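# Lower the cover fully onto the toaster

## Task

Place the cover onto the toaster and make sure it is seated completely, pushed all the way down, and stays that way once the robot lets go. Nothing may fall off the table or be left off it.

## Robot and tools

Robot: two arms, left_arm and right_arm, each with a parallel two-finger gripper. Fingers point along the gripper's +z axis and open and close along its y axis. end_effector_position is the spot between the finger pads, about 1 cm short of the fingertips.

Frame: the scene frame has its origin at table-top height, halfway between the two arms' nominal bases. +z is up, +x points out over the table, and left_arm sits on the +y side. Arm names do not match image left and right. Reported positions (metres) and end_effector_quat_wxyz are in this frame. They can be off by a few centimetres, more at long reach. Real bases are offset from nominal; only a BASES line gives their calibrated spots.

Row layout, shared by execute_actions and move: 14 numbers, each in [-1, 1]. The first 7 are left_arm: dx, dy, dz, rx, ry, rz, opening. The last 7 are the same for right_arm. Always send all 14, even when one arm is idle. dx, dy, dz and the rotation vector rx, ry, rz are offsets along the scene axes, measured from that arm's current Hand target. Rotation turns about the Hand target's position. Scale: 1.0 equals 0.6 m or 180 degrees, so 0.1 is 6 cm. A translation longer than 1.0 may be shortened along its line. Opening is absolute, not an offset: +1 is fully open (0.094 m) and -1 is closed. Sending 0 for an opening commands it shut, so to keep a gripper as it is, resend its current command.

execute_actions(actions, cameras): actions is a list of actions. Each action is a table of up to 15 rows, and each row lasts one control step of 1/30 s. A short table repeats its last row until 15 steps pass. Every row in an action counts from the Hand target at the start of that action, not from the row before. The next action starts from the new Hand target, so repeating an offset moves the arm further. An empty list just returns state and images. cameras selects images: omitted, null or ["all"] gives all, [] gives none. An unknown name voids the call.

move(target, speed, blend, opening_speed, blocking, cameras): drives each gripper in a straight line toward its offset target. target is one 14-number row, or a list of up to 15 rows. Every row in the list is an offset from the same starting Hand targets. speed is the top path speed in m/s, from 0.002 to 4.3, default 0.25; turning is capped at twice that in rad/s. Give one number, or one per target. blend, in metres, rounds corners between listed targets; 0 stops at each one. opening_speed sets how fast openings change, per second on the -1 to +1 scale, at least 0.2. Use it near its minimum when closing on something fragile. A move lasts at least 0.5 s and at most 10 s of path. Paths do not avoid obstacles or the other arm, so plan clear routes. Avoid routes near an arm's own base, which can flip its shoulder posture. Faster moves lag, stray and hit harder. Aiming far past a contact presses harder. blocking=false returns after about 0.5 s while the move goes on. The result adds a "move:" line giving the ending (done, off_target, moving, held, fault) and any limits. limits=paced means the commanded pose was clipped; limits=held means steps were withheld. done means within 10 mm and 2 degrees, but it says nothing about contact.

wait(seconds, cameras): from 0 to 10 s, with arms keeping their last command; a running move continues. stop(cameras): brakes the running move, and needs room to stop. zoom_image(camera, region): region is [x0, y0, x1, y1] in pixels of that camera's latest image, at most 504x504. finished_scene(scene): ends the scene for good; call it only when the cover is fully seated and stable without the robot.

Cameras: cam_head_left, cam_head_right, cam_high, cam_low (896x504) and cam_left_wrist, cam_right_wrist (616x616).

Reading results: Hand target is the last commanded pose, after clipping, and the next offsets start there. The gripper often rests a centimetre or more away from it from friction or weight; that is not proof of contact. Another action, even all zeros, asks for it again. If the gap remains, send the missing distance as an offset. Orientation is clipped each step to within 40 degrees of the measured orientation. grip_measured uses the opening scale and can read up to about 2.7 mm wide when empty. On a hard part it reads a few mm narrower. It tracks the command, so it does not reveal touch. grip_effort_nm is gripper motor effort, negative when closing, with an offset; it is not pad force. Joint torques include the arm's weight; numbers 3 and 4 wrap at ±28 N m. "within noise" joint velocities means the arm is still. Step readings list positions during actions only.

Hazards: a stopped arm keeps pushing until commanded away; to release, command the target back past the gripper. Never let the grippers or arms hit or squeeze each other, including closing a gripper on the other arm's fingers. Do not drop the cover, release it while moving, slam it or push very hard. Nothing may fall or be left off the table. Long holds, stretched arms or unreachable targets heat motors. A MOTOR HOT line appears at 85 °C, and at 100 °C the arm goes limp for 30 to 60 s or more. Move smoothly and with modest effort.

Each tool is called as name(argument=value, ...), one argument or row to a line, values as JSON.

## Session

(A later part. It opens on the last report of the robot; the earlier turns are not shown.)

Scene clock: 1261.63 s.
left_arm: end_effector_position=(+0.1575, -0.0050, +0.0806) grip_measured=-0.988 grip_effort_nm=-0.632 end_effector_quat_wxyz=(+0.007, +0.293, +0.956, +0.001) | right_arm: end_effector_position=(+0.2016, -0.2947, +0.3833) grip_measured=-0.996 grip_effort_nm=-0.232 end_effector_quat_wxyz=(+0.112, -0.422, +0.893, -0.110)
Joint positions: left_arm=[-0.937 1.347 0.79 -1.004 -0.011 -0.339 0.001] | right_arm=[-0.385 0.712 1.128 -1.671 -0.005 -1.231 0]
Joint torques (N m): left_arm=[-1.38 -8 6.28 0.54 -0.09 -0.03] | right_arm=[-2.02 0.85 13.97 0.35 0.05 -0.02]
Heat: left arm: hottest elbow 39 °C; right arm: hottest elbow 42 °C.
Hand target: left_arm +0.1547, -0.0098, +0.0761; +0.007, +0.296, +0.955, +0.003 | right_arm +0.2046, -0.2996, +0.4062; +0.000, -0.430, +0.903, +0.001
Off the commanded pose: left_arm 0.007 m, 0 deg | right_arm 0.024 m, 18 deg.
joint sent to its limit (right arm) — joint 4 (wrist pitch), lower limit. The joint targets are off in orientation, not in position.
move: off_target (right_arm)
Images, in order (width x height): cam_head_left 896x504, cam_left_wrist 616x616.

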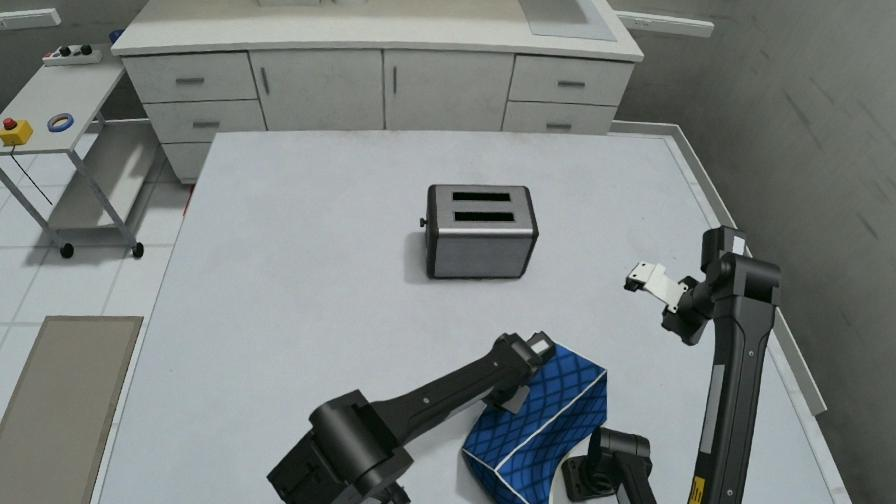

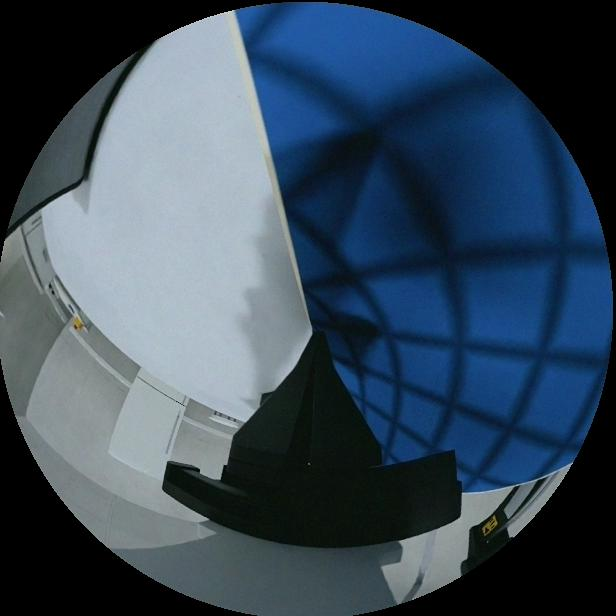

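move(
  target=[
    [0,0,0.04,0,0,0,1,0,0,0,0,0,0,-1],
    [-0.005,-0.008,0.05,0,0,0,1,0,0,0,0,0,0,-1],
    [-0.005,-0.008,-0.07,0,0,0,1,0,0,0,0,0,0,-1],
  ],
  cameras=["cam_left_wrist"],
  speed=0.1,
)

move(
  target=[
    [0,0,0,0,0,0,-1,0,0,0,0,0,0,-1],
  ],
  opening_speed=1.0,
  cameras=["cam_left_wrist","cam_head_left"],
)

Scene clock: 1268.57 s.
left_arm: end_effector_position=(+0.1572, -0.0123, +0.0464) grip_measured=+0.998 grip_effort_nm=0.105 end_effector_quat_wxyz=(+0.014, +0.292, +0.956, -0.003) | right_arm: end_effector_position=(+0.2016, -0.2947, +0.3833) grip_measured=-0.996 grip_effort_nm=-0.222 end_effector_quat_wxyz=(+0.112, -0.422, +0.893, -0.110)
Joint positions: left_arm=[-0.952 1.414 0.747 -0.877 -0.013 -0.355 0.094] | right_arm=[-0.385 0.712 1.128 -1.671 -0.005 -1.231 0]
Joint torques (N m): left_arm=[-1.03 -7.12 5.31 0.69 0.01 -0.03] | right_arm=[-2.08 0.85 13.98 0.36 0.05 -0.02]
Heat: left arm: hottest elbow 38 °C; right arm: hottest elbow 42 °C.
Hand target: left_arm +0.1517, -0.0146, +0.0340; +0.007, +0.296, +0.955, +0.003 | right_arm +0.2046, -0.2996, +0.4062; +0.000, -0.430, +0.903, +0.001
Off the commanded pose: left_arm 0.014 m, 1 deg | right_arm 0.024 m, 18 deg.
joint sent to its limit (right arm) — joint 4 (wrist pitch), lower limit. The joint targets are off in orientation, not in position.
move: off_target (left_arm, right_arm)
Images, in order (width x height): cam_left_wrist 616x616.

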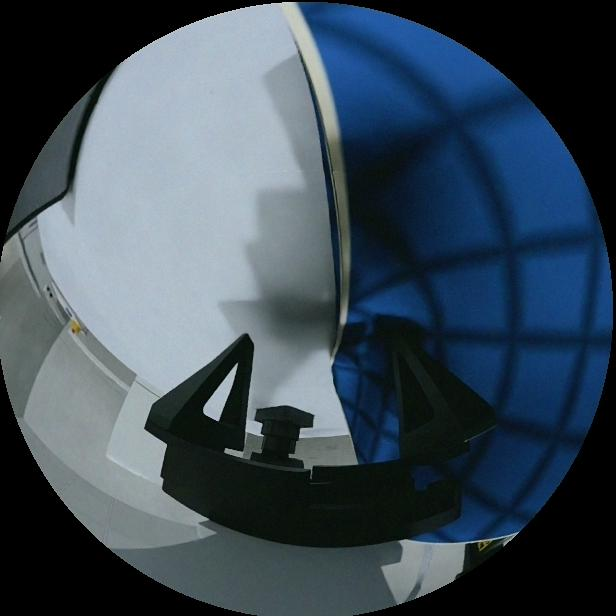

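Scene clock: 1270.93 s.
left_arm: end_effector_position=(+0.1553, -0.0096, +0.0387) grip_measured=-0.988 grip_effort_nm=-0.632 end_effector_quat_wxyz=(+0.008, +0.292, +0.956, +0.002) | right_arm: end_effector_position=(+0.2016, -0.2947, +0.3833) grip_measured=-0.996 grip_effort_nm=-0.232 end_effector_quat_wxyz=(+0.112, -0.422, +0.893, -0.110)
Joint positions: left_arm=[-0.952 1.432 0.739 -0.869 -0.013 -0.355 0.001] | right_arm=[-0.385 0.712 1.128 -1.671 -0.005 -1.231 0]
Joint torques (N m): left_arm=[-1.49 -8.64 5.68 0.51 0.03 -0.05] | right_arm=[-2.2 0.79 14 0.32 0.04 -0.01]
Heat: left arm: hottest elbow 38 °C; right arm: hottest elbow 42 °C.
Hand target: left_arm +0.1517, -0.0147, +0.0340; +0.007, +0.296, +0.955, +0.003 | right_arm +0.2046, -0.2996, +0.4062; +0.000, -0.430, +0.903, +0.001
Off the commanded pose: left_arm 0.008 m, 0 deg | right_arm 0.024 m, 18 deg.
joint sent to its limit (right arm) — joint 4 (wrist pitch), lower limit. The joint targets are off in orientation, not in position.
move: off_target (right_arm)
Images, in order (width x height): cam_head_left 896x504, cam_left_wrist 616x616.

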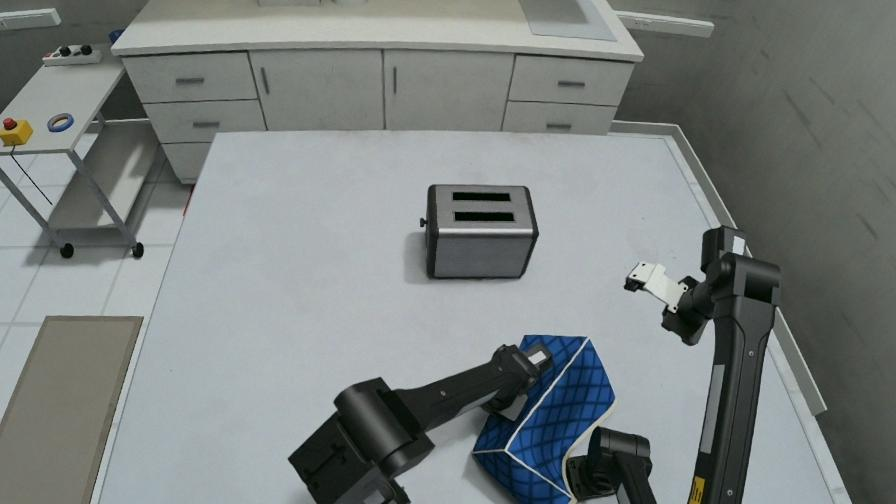

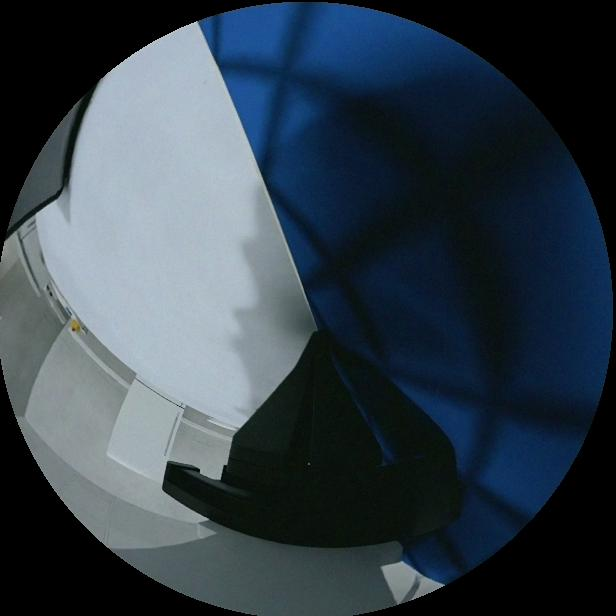

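move(
  target=[
    [0,0.02,0.33,0,0,0,-1,0,0,0,0,0,0,-1],
    [-0.04,-0.15,0.35,0,0,-0.03,1,0,0,0,0,0,0,-1],
  ],
  speed=0.2,
)

Scene clock: 1287.93 s.
left_arm: end_effector_position=(+0.1268, -0.0907, +0.2308) grip_measured=+0.997 grip_effort_nm=0.100 end_effector_quat_wxyz=(-0.002, +0.339, +0.941, +0.011) | right_arm: end_effector_position=(+0.2016, -0.2947, +0.3833) grip_measured=-0.996 grip_effort_nm=-0.227 end_effector_quat_wxyz=(+0.112, -0.422, +0.893, -0.110)
Joint positions: left_arm=[-1.134 1.374 1.237 -1.452 -0.013 -0.438 0.094] | right_arm=[-0.385 0.712 1.128 -1.671 -0.005 -1.231 0]
Joint torques (N m): left_arm=[-0.85 -10.58 10.43 -0.27 -0.06 -0.03] | right_arm=[-2.08 0.85 13.96 0.36 0.05 -0.02]
Heat: left arm: hottest elbow 37 °C; right arm: hottest elbow 43 °C.
Hand target: left_arm +0.1278, -0.1046, +0.2439; +0.007, +0.340, +0.940, +0.002 | right_arm +0.2046, -0.2996, +0.4062; +0.000, -0.430, +0.903, +0.001
Off the commanded pose: left_arm 0.019 m, 1 deg | right_arm 0.024 m, 18 deg.
joint sent to its limit (right arm) — joint 4 (wrist pitch), lower limit. The joint targets are off in orientation, not in position.
move: off_target (left_arm, right_arm); target 2's new opening was sent with left_arm's hand 0.019 m and 1 deg from that target

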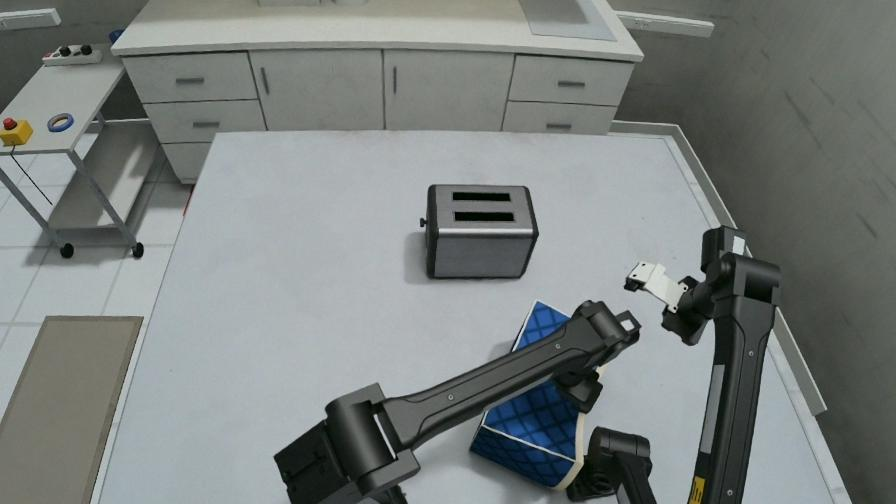

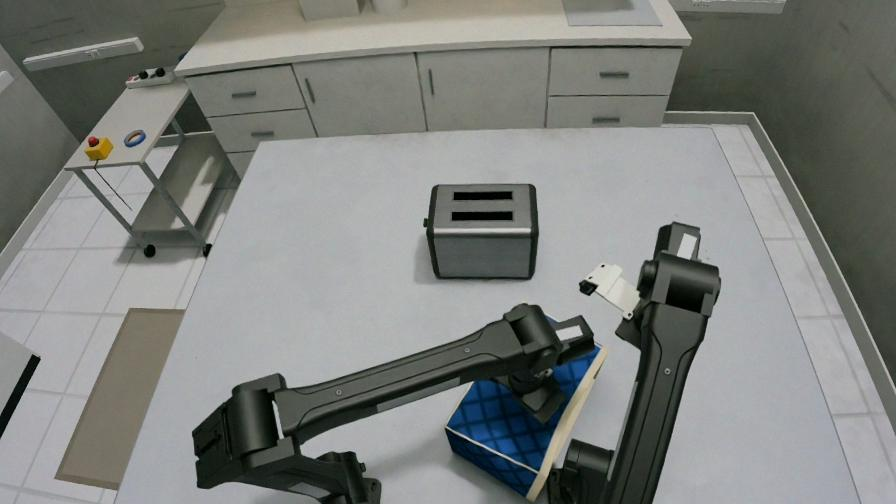

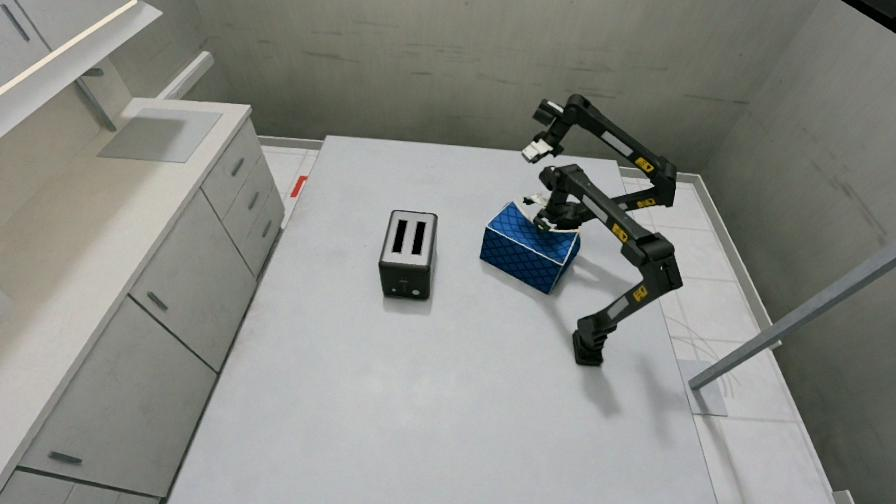

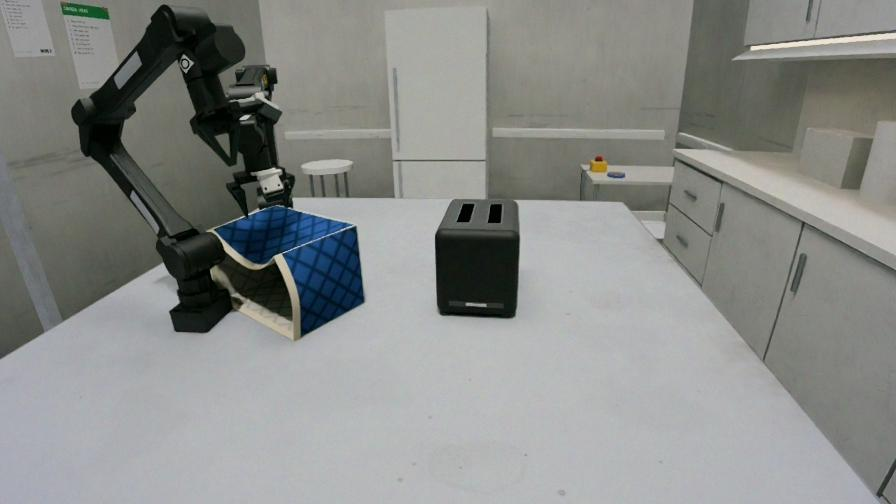

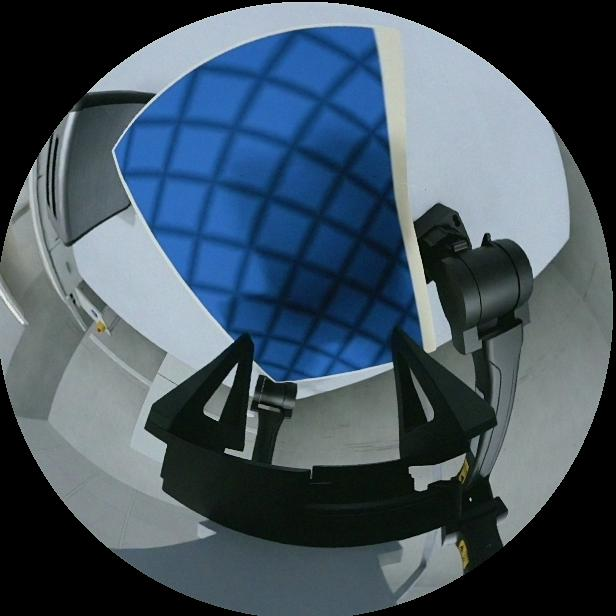

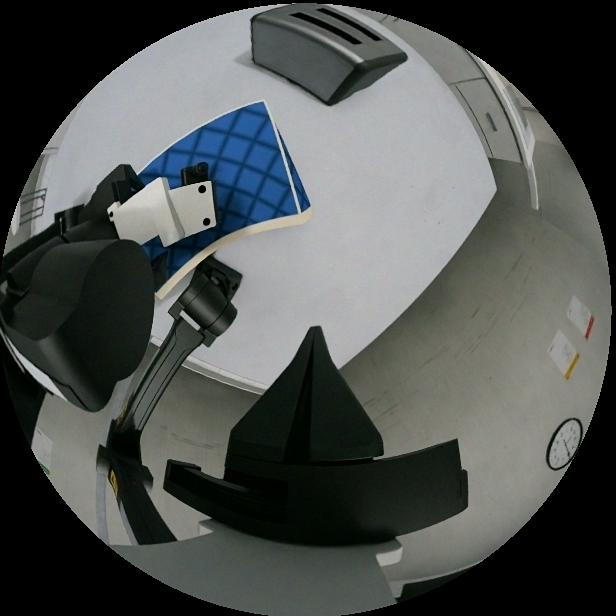

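move(
  target=[
    [0.115,0.085,-0.02,0,0,0.03,1,0,0,0,0,0,0,-1],
  ],
  speed=0.2,
  cameras=["cam_left_wrist","cam_head_left","cam_low"],
)

Scene clock: 1303.97 s.
left_arm: end_effector_position=(+0.1906, -0.0529, +0.2282) grip_measured=+0.998 grip_effort_nm=0.100 end_effector_quat_wxyz=(-0.002, +0.296, +0.955, +0.010) | right_arm: end_effector_position=(+0.2016, -0.2947, +0.3833) grip_measured=-0.996 grip_effort_nm=-0.237 end_effector_quat_wxyz=(+0.112, -0.422, +0.893, -0.110)
Joint positions: left_arm=[-0.944 1.374 1.231 -1.442 -0.013 -0.337 0.094] | right_arm=[-0.385 0.712 1.128 -1.671 -0.005 -1.231 0]
Joint torques (N m): left_arm=[0.85 -11.93 7.54 0.35 0.01 0.17] | right_arm=[-2.08 0.85 13.98 0.4 0.05 -0.02]
Heat: left arm: hottest elbow 39 °C; right arm: hottest elbow 43 °C.
Hand target: left_arm +0.1967, -0.0538, +0.2319; +0.007, +0.296, +0.955, +0.003 | right_arm +0.2046, -0.2996, +0.4062; +0.000, -0.430, +0.903, +0.001
Off the commanded pose: left_arm 0.007 m, 1 deg | right_arm 0.024 m, 18 deg.
joint sent to its limit (right arm) — joint 4 (wrist pitch), lower limit. The joint targets are off in orientation, not in position.
move: off_target (right_arm)
Images, in order (width x height): cam_head_left 896x504, cam_low 896x504, cam_left_wrist 616x616.

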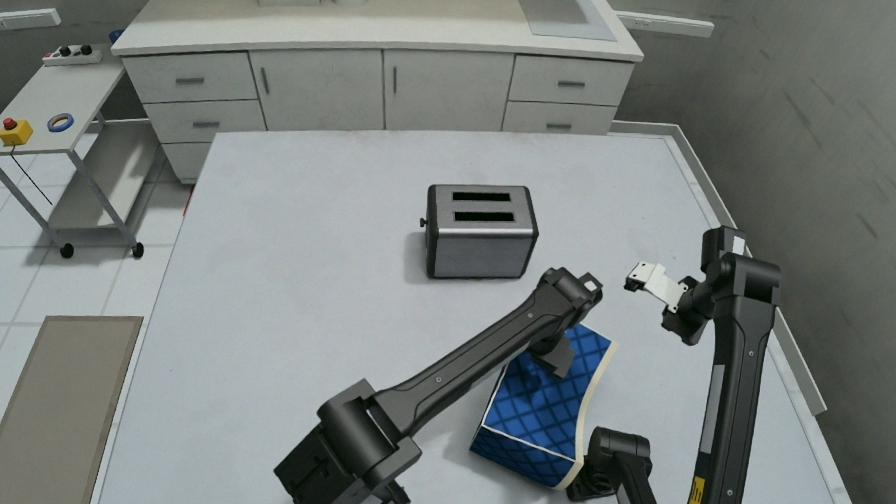

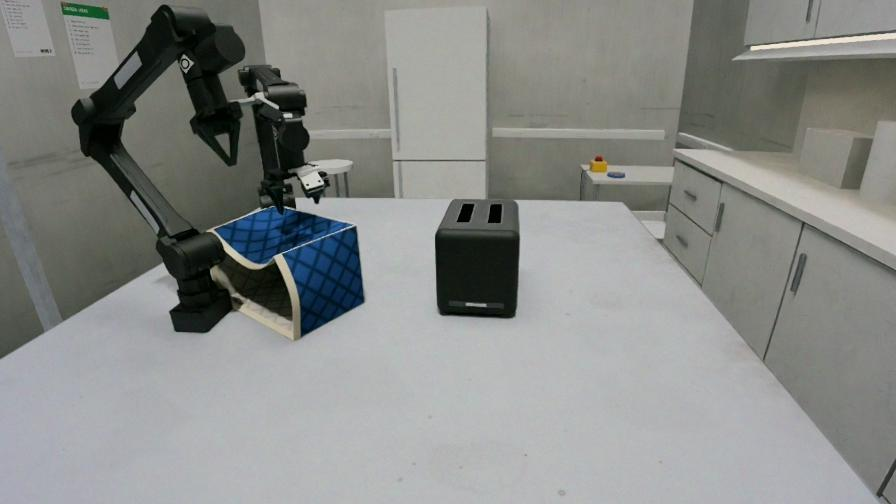

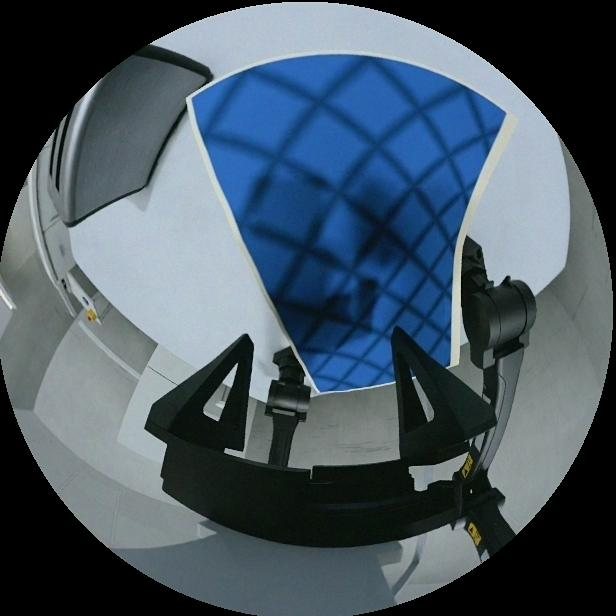

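move(
  target=[
    [0.09,0.03,0,0,0,0,1,0,0,0,0,0,0,-1],
  ],
  speed=0.2,
  cameras=["cam_left_wrist","cam_head_left","cam_low"],
)

Scene clock: 1312.00 s.
left_arm: end_effector_position=(+0.2349, -0.0255, +0.2196) grip_measured=+0.998 grip_effort_nm=0.095 end_effector_quat_wxyz=(-0.012, +0.296, +0.955, +0.014) | right_arm: end_effector_position=(+0.2016, -0.2947, +0.3833) grip_measured=-0.996 grip_effort_nm=-0.232 end_effector_quat_wxyz=(+0.112, -0.422, +0.893, -0.110)
Joint positions: left_arm=[-0.812 1.411 1.244 -1.439 -0.014 -0.206 0.094] | right_arm=[-0.385 0.712 1.128 -1.671 -0.005 -1.231 0]
Joint torques (N m): left_arm=[0.62 -11.28 10.35 0.27 0.05 0.16] | right_arm=[-1.96 0.91 13.96 0.35 0.05 -0.02]
Heat: left arm: hottest elbow 39 °C; right arm: hottest elbow 43 °C.
Hand target: left_arm +0.2508, -0.0357, +0.2321; +0.007, +0.295, +0.955, +0.003 | right_arm +0.2046, -0.2996, +0.4062; +0.000, -0.430, +0.903, +0.001
Off the commanded pose: left_arm 0.023 m, 3 deg | right_arm 0.024 m, 18 deg.
joint sent to its limit (right arm) — joint 4 (wrist pitch), lower limit. The joint targets are off in orientation, not in position.
move: off_target (left_arm, right_arm)
Images, in order (width x height): cam_head_left 896x504, cam_low 896x504, cam_left_wrist 616x616.

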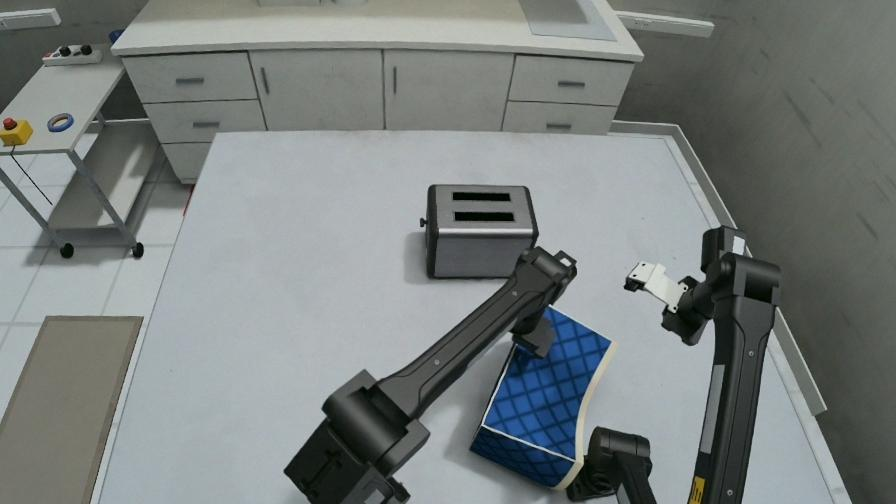

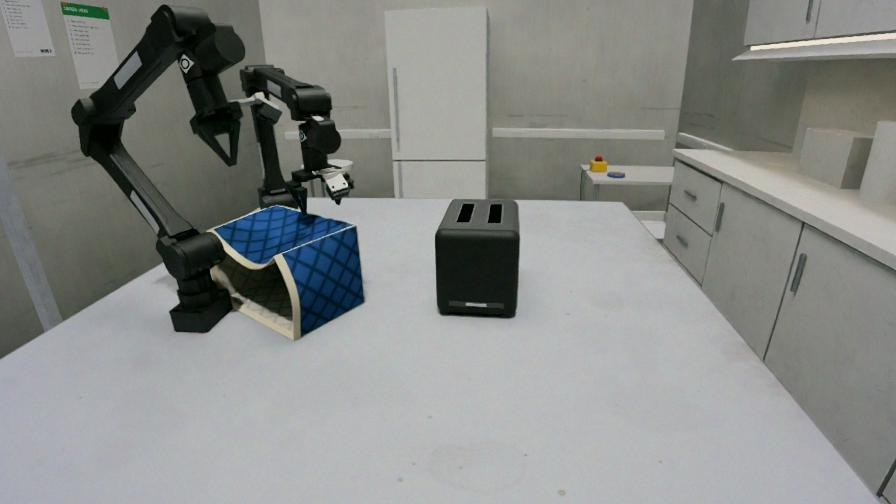

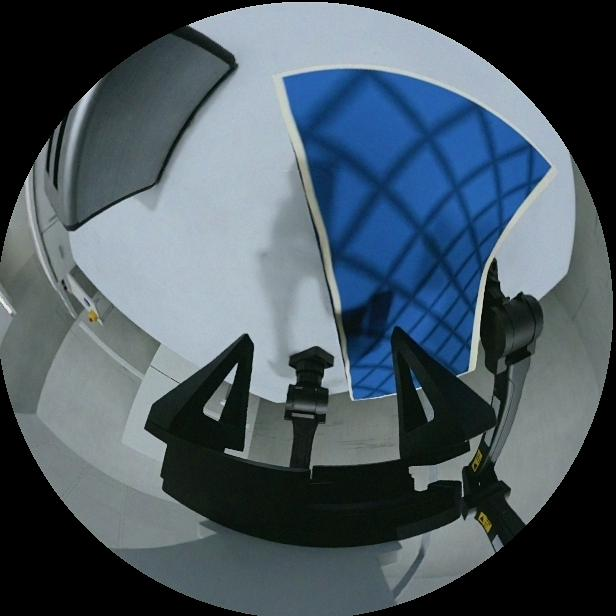

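move(
  target=[
    [-0.014,0.0,-0.13,0,0,0,1,0,0,0,0,0,0,-1],
  ],
  speed=0.12,
  cameras=["cam_left_wrist"],
)

Scene clock: 1316.10 s.
left_arm: end_effector_position=(+0.2402, -0.0312, +0.1580) grip_measured=+0.998 grip_effort_nm=0.090 end_effector_quat_wxyz=(+0.006, +0.296, +0.955, +0.004) | right_arm: end_effector_position=(+0.2016, -0.2947, +0.3833) grip_measured=-0.996 grip_effort_nm=-0.232 end_effector_quat_wxyz=(+0.112, -0.422, +0.893, -0.110)
Joint positions: left_arm=[-0.812 1.445 1.113 -1.233 -0.013 -0.206 0.094] | right_arm=[-0.385 0.712 1.128 -1.671 -0.005 -1.231 0]
Joint torques (N m): left_arm=[-0.26 -11.05 7.1 0.44 0.06 -0.01] | right_arm=[-1.96 0.91 13.96 0.39 0.05 -0.02]
Heat: left arm: hottest elbow 39 °C; right arm: hottest elbow 43 °C.
Hand target: left_arm +0.2423, -0.0357, +0.1540; +0.007, +0.295, +0.955, +0.003 | right_arm +0.2046, -0.2996, +0.4062; +0.000, -0.430, +0.903, +0.001
Off the commanded pose: left_arm 0.006 m, 0 deg | right_arm 0.024 m, 18 deg.
joint sent to its limit (right arm) — joint 4 (wrist pitch), lower limit. The joint targets are off in orientation, not in position.
move: off_target (right_arm)
Images, in order (width x height): cam_left_wrist 616x616.

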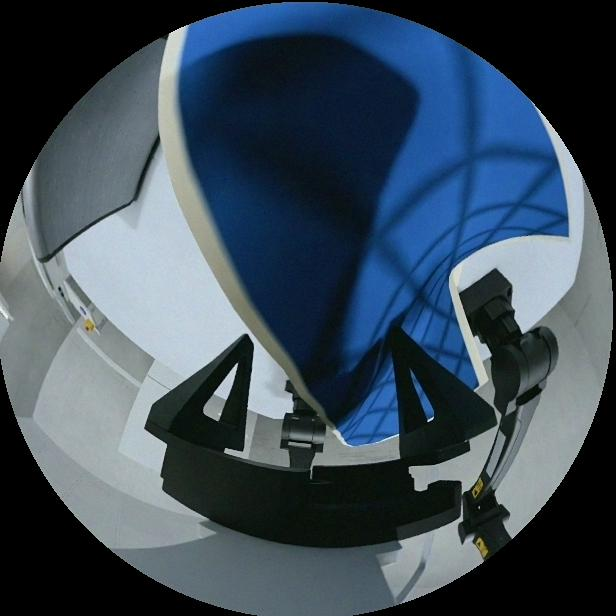

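move(
  target=[
    [0.01,0.018,-0.025,0,0,0,1,0,0,0,0,0,0,-1],
  ],
  speed=0.1,
  cameras=[],
)

move(
  target=[
    [0,0,0,0,0,0,-1,0,0,0,0,0,0,-1],
  ],
  opening_speed=1.0,
  cameras=["cam_left_wrist","cam_head_left"],
)

Scene clock: 1320.40 s.
left_arm: end_effector_position=(+0.2431, -0.0284, +0.1474) grip_measured=+0.998 grip_effort_nm=0.095 end_effector_quat_wxyz=(+0.013, +0.298, +0.954, +0.000) | right_arm: end_effector_position=(+0.2016, -0.2947, +0.3833) grip_measured=-0.996 grip_effort_nm=-0.227 end_effector_quat_wxyz=(+0.112, -0.422, +0.893, -0.110)
Joint positions: left_arm=[-0.802 1.445 1.083 -1.187 -0.013 -0.191 0.094] | right_arm=[-0.385 0.712 1.128 -1.671 -0.005 -1.231 0]
Joint torques (N m): left_arm=[1.08 -10.7 6.71 0.39 0.08 0.17] | right_arm=[-2.08 0.91 13.96 0.35 0.05 -0.03]
Heat: left arm: hottest elbow 39 °C; right arm: hottest elbow 43 °C.
Hand target: left_arm +0.2484, -0.0249, +0.1391; +0.007, +0.296, +0.955, +0.002 | right_arm +0.2046, -0.2996, +0.4062; +0.000, -0.430, +0.903, +0.001
Off the commanded pose: left_arm 0.010 m, 1 deg | right_arm 0.024 m, 18 deg.
joint sent to its limit (right arm) — joint 4 (wrist pitch), lower limit. The joint targets are off in orientation, not in position.
move: off_target (right_arm)
No camera images: "cameras" was empty.

Scene clock: 1322.60 s.
left_arm: end_effector_position=(+0.2433, -0.0286, +0.1474) grip_measured=-0.888 grip_effort_nm=-1.018 end_effector_quat_wxyz=(+0.013, +0.298, +0.954, +0.000) | right_arm: end_effector_position=(+0.2016, -0.2947, +0.3833) grip_measured=-0.996 grip_effort_nm=-0.227 end_effector_quat_wxyz=(+0.112, -0.422, +0.893, -0.110)
Joint positions: left_arm=[-0.802 1.445 1.083 -1.186 -0.013 -0.191 0.005] | right_arm=[-0.385 0.712 1.128 -1.671 -0.005 -1.231 0]
Joint torques (N m): left_arm=[1.38 -10.75 6.61 0.29 0.09 0.18] | right_arm=[-2.08 0.91 13.96 0.34 0.05 -0.02]
Heat: left arm: hottest elbow 39 °C; right arm: hottest elbow 43 °C.
Hand target: left_arm +0.2484, -0.0249, +0.1391; +0.007, +0.296, +0.955, +0.003 | right_arm +0.2046, -0.2996, +0.4062; +0.000, -0.430, +0.903, +0.001
Off the commanded pose: left_arm 0.010 m, 1 deg | right_arm 0.024 m, 18 deg.
joint sent to its limit (right arm) — joint 4 (wrist pitch), lower limit. The joint targets are off in orientation, not in position.
move: off_target (right_arm)
Images, in order (width x height): cam_head_left 896x504, cam_left_wrist 616x616.

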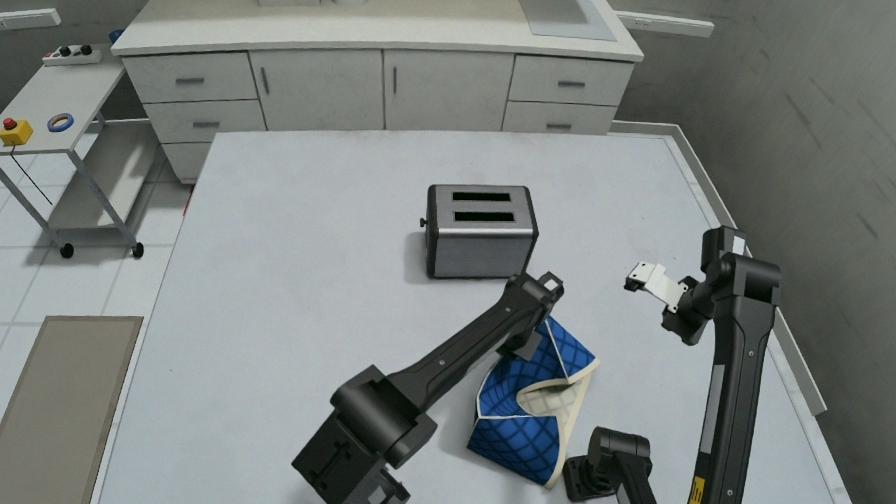

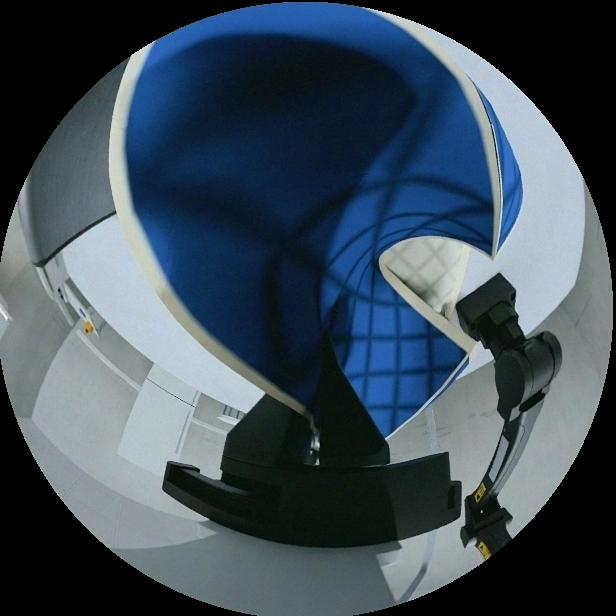

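move(
  target=[
    [0.08,0.15,0.3,0,0,0,-1,0,0,0,0,0,0,-1],
  ],
  speed=0.2,
)

Scene clock: 1327.37 s.
left_arm: end_effector_position=(+0.2864, +0.0649, +0.2958) grip_measured=-0.888 grip_effort_nm=-1.033 end_effector_quat_wxyz=(-0.017, +0.298, +0.955, +0.010) | right_arm: end_effector_position=(+0.2016, -0.2947, +0.3833) grip_measured=-0.996 grip_effort_nm=-0.222 end_effector_quat_wxyz=(+0.112, -0.422, +0.893, -0.110)
Joint positions: left_arm=[-0.546 1.358 1.392 -1.643 -0.012 0.063 0.005] | right_arm=[-0.385 0.712 1.128 -1.671 -0.005 -1.231 0]
Joint torques (N m): left_arm=[1.03 -12.16 10.91 -0.46 0.12 0.17] | right_arm=[-2.02 0.97 13.96 0.36 0.05 -0.02]
Heat: left arm: hottest elbow 39 °C; right arm: hottest elbow 43 °C.
Hand target: left_arm +0.2964, +0.0651, +0.3190; +0.007, +0.295, +0.955, +0.003 | right_arm +0.2046, -0.2996, +0.4062; +0.000, -0.430, +0.903, +0.001
Off the commanded pose: left_arm 0.025 m, 3 deg | right_arm 0.024 m, 18 deg.
joint sent to its limit (right arm) — joint 4 (wrist pitch), lower limit. The joint targets are off in orientation, not in position.
move: off_target (left_arm, right_arm)

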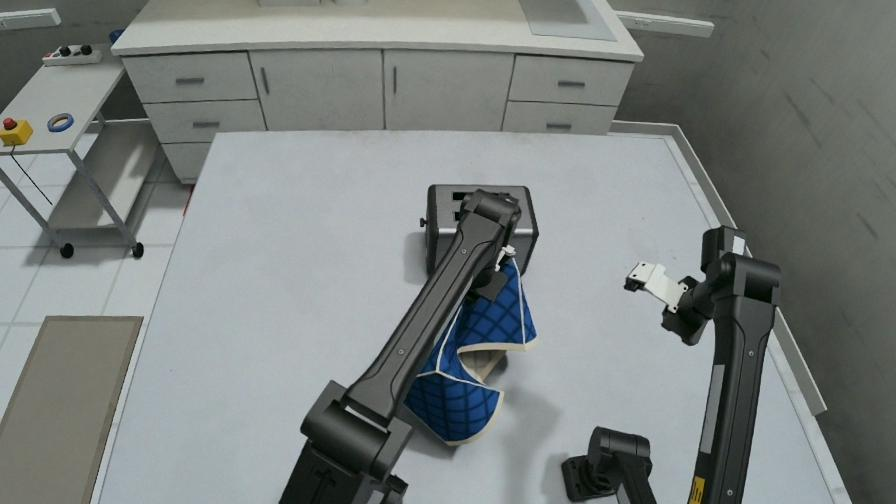

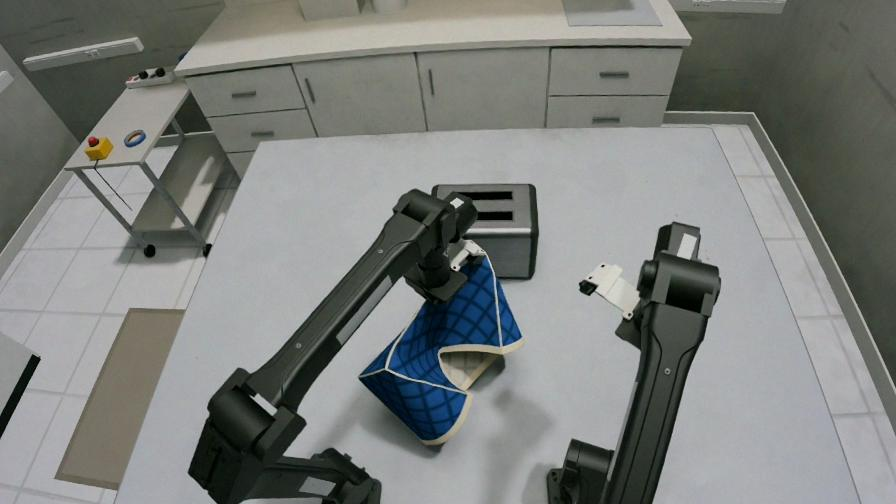

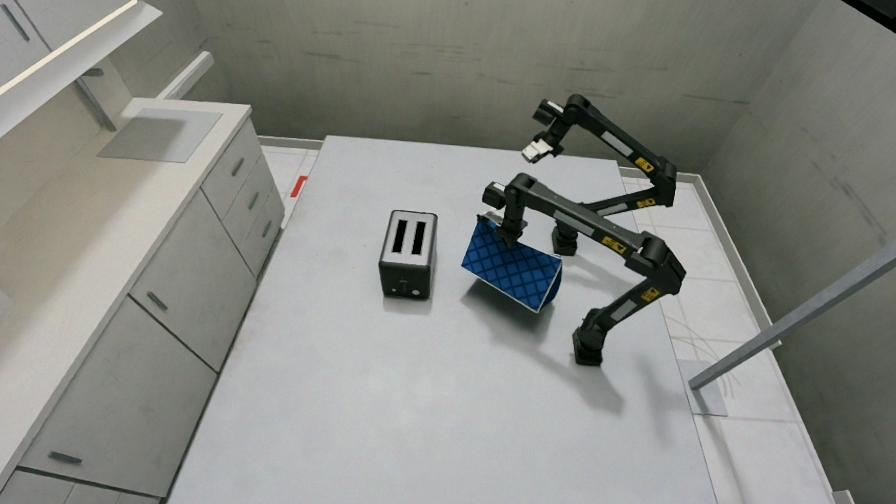

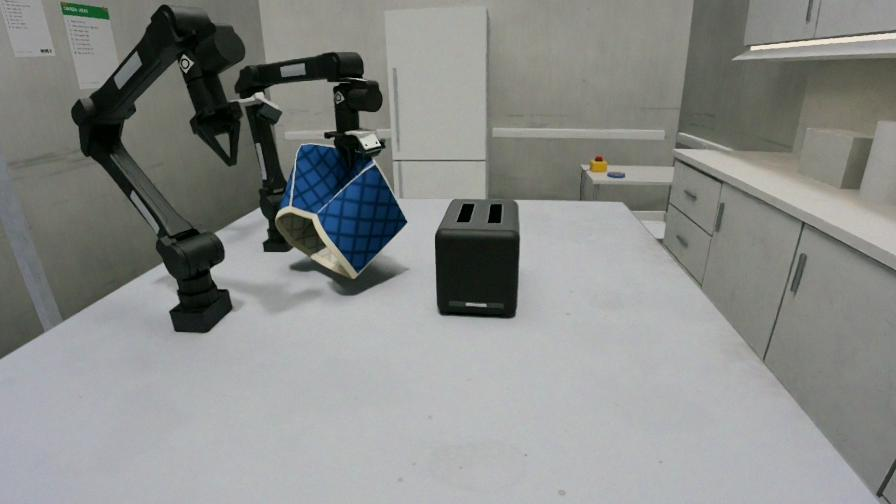

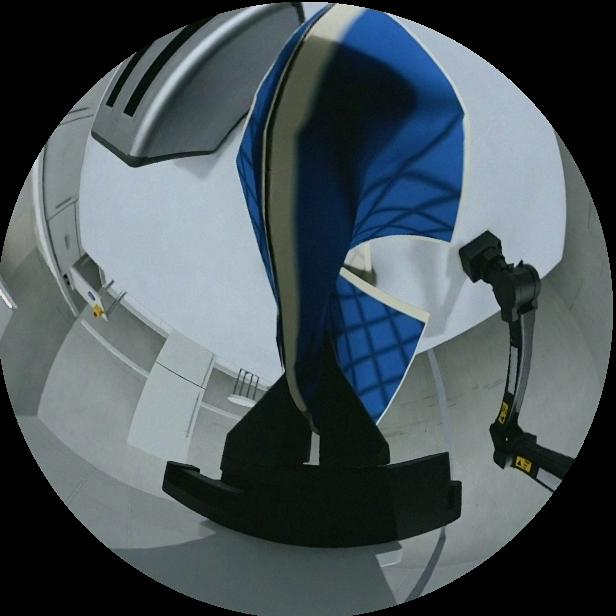

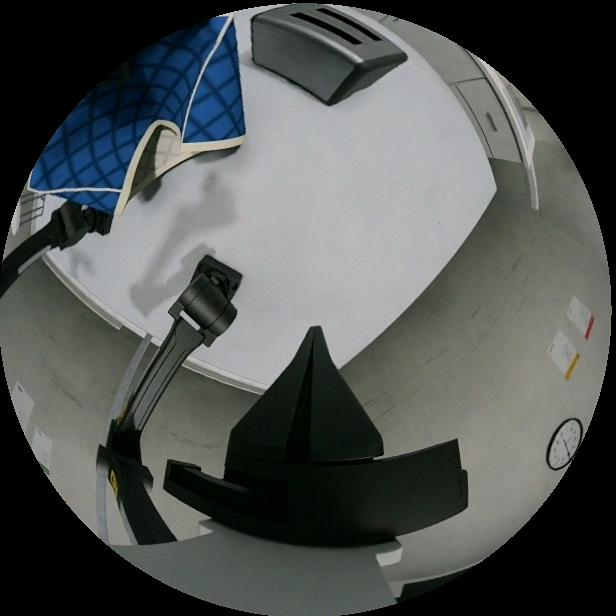

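move(
  target=[
    [0.05,0.14,0.03,0,0,0.55,-1,0,0,0,0,0,0,-1],
  ],
  speed=0.4,
)

Scene clock: 1344.27 s.
left_arm: end_effector_position=(+0.3197, +0.1455, +0.3079) grip_measured=-0.888 grip_effort_nm=-1.033 end_effector_quat_wxyz=(-0.010, -0.524, +0.851, +0.020) | right_arm: end_effector_position=(+0.2016, -0.2947, +0.3833) grip_measured=-0.996 grip_effort_nm=-0.217 end_effector_quat_wxyz=(+0.112, -0.422, +0.893, -0.110)
Joint positions: left_arm=[-0.315 1.356 1.422 -1.68 -0.01 -1.414 0.005] | right_arm=[-0.385 0.712 1.128 -1.671 -0.004 -1.231 0]
Joint torques (N m): left_arm=[1.32 -13.22 10.71 -0.55 -0.19 -0.06] | right_arm=[-1.96 0.97 13.98 0.36 0.04 -0.02]
Heat: left arm: hottest elbow 41 °C; right arm: hottest elbow 44 °C.
Hand target: left_arm +0.3264, +0.1491, +0.3370; +0.002, -0.534, +0.845, +0.007 | right_arm +0.2046, -0.2997, +0.4062; +0.000, -0.429, +0.903, +0.001
Off the commanded pose: left_arm 0.030 m, 2 deg | right_arm 0.024 m, 18 deg.
joint sent to its limit (left arm) — joint 4 (wrist pitch), lower limit. The joint targets still meet the commanded pose.
joint sent to its limit (right arm) — joint 4 (wrist pitch), lower limit. The joint targets are off in orientation, not in position.
move: off_target (left_arm, right_arm)

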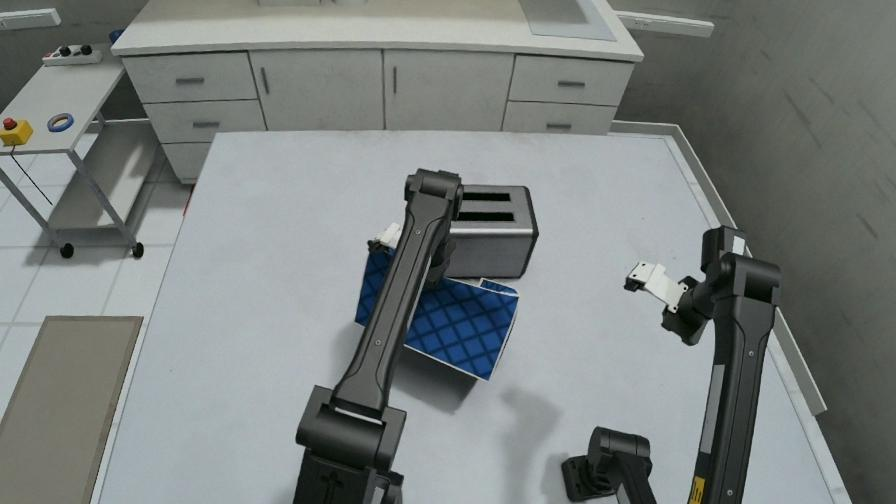

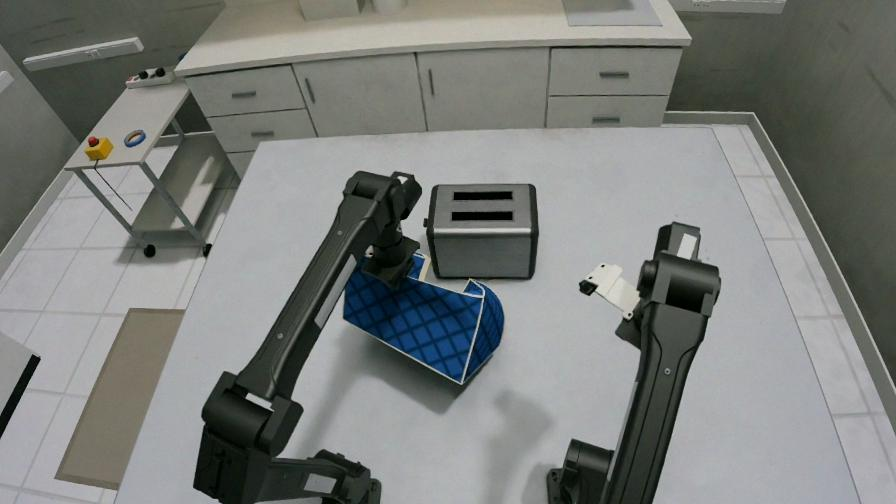

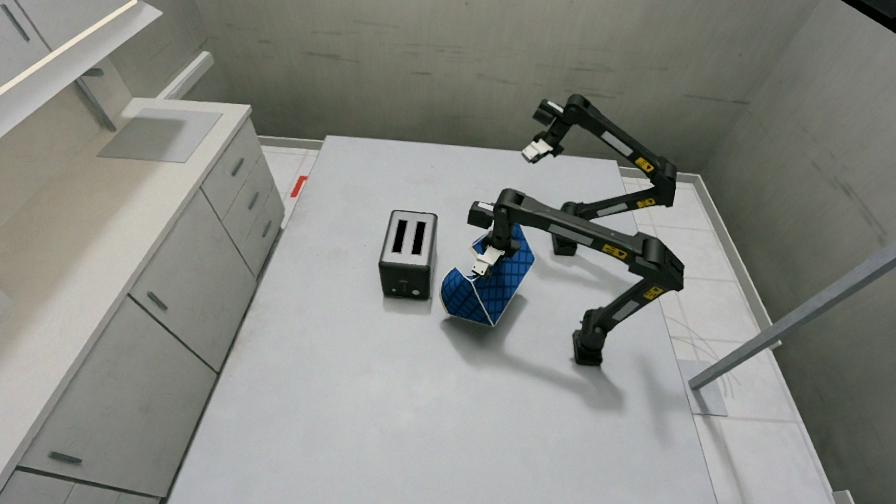

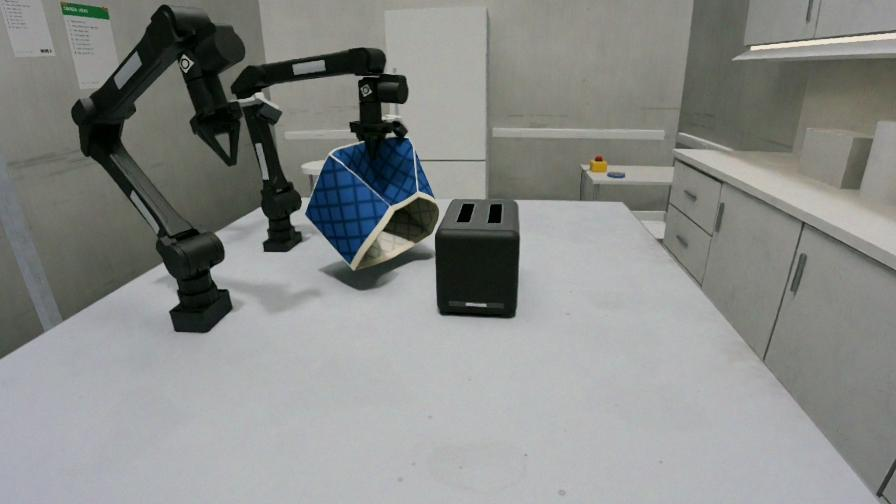

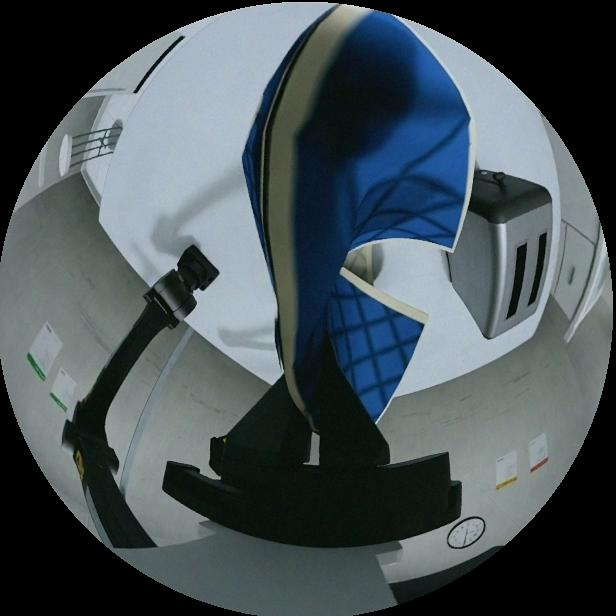

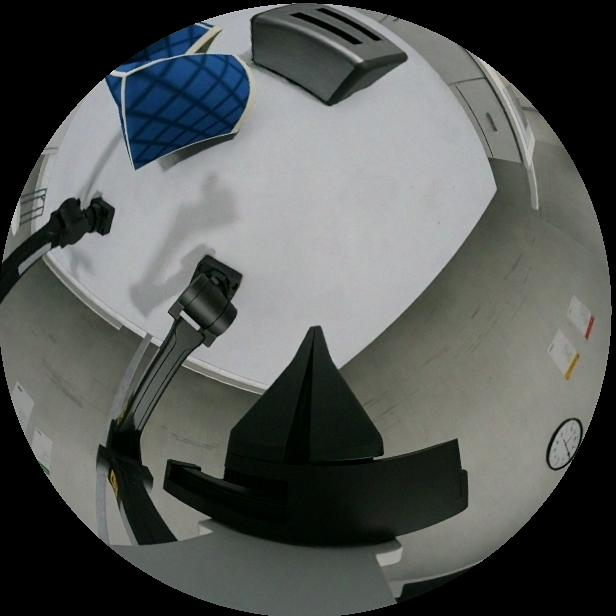

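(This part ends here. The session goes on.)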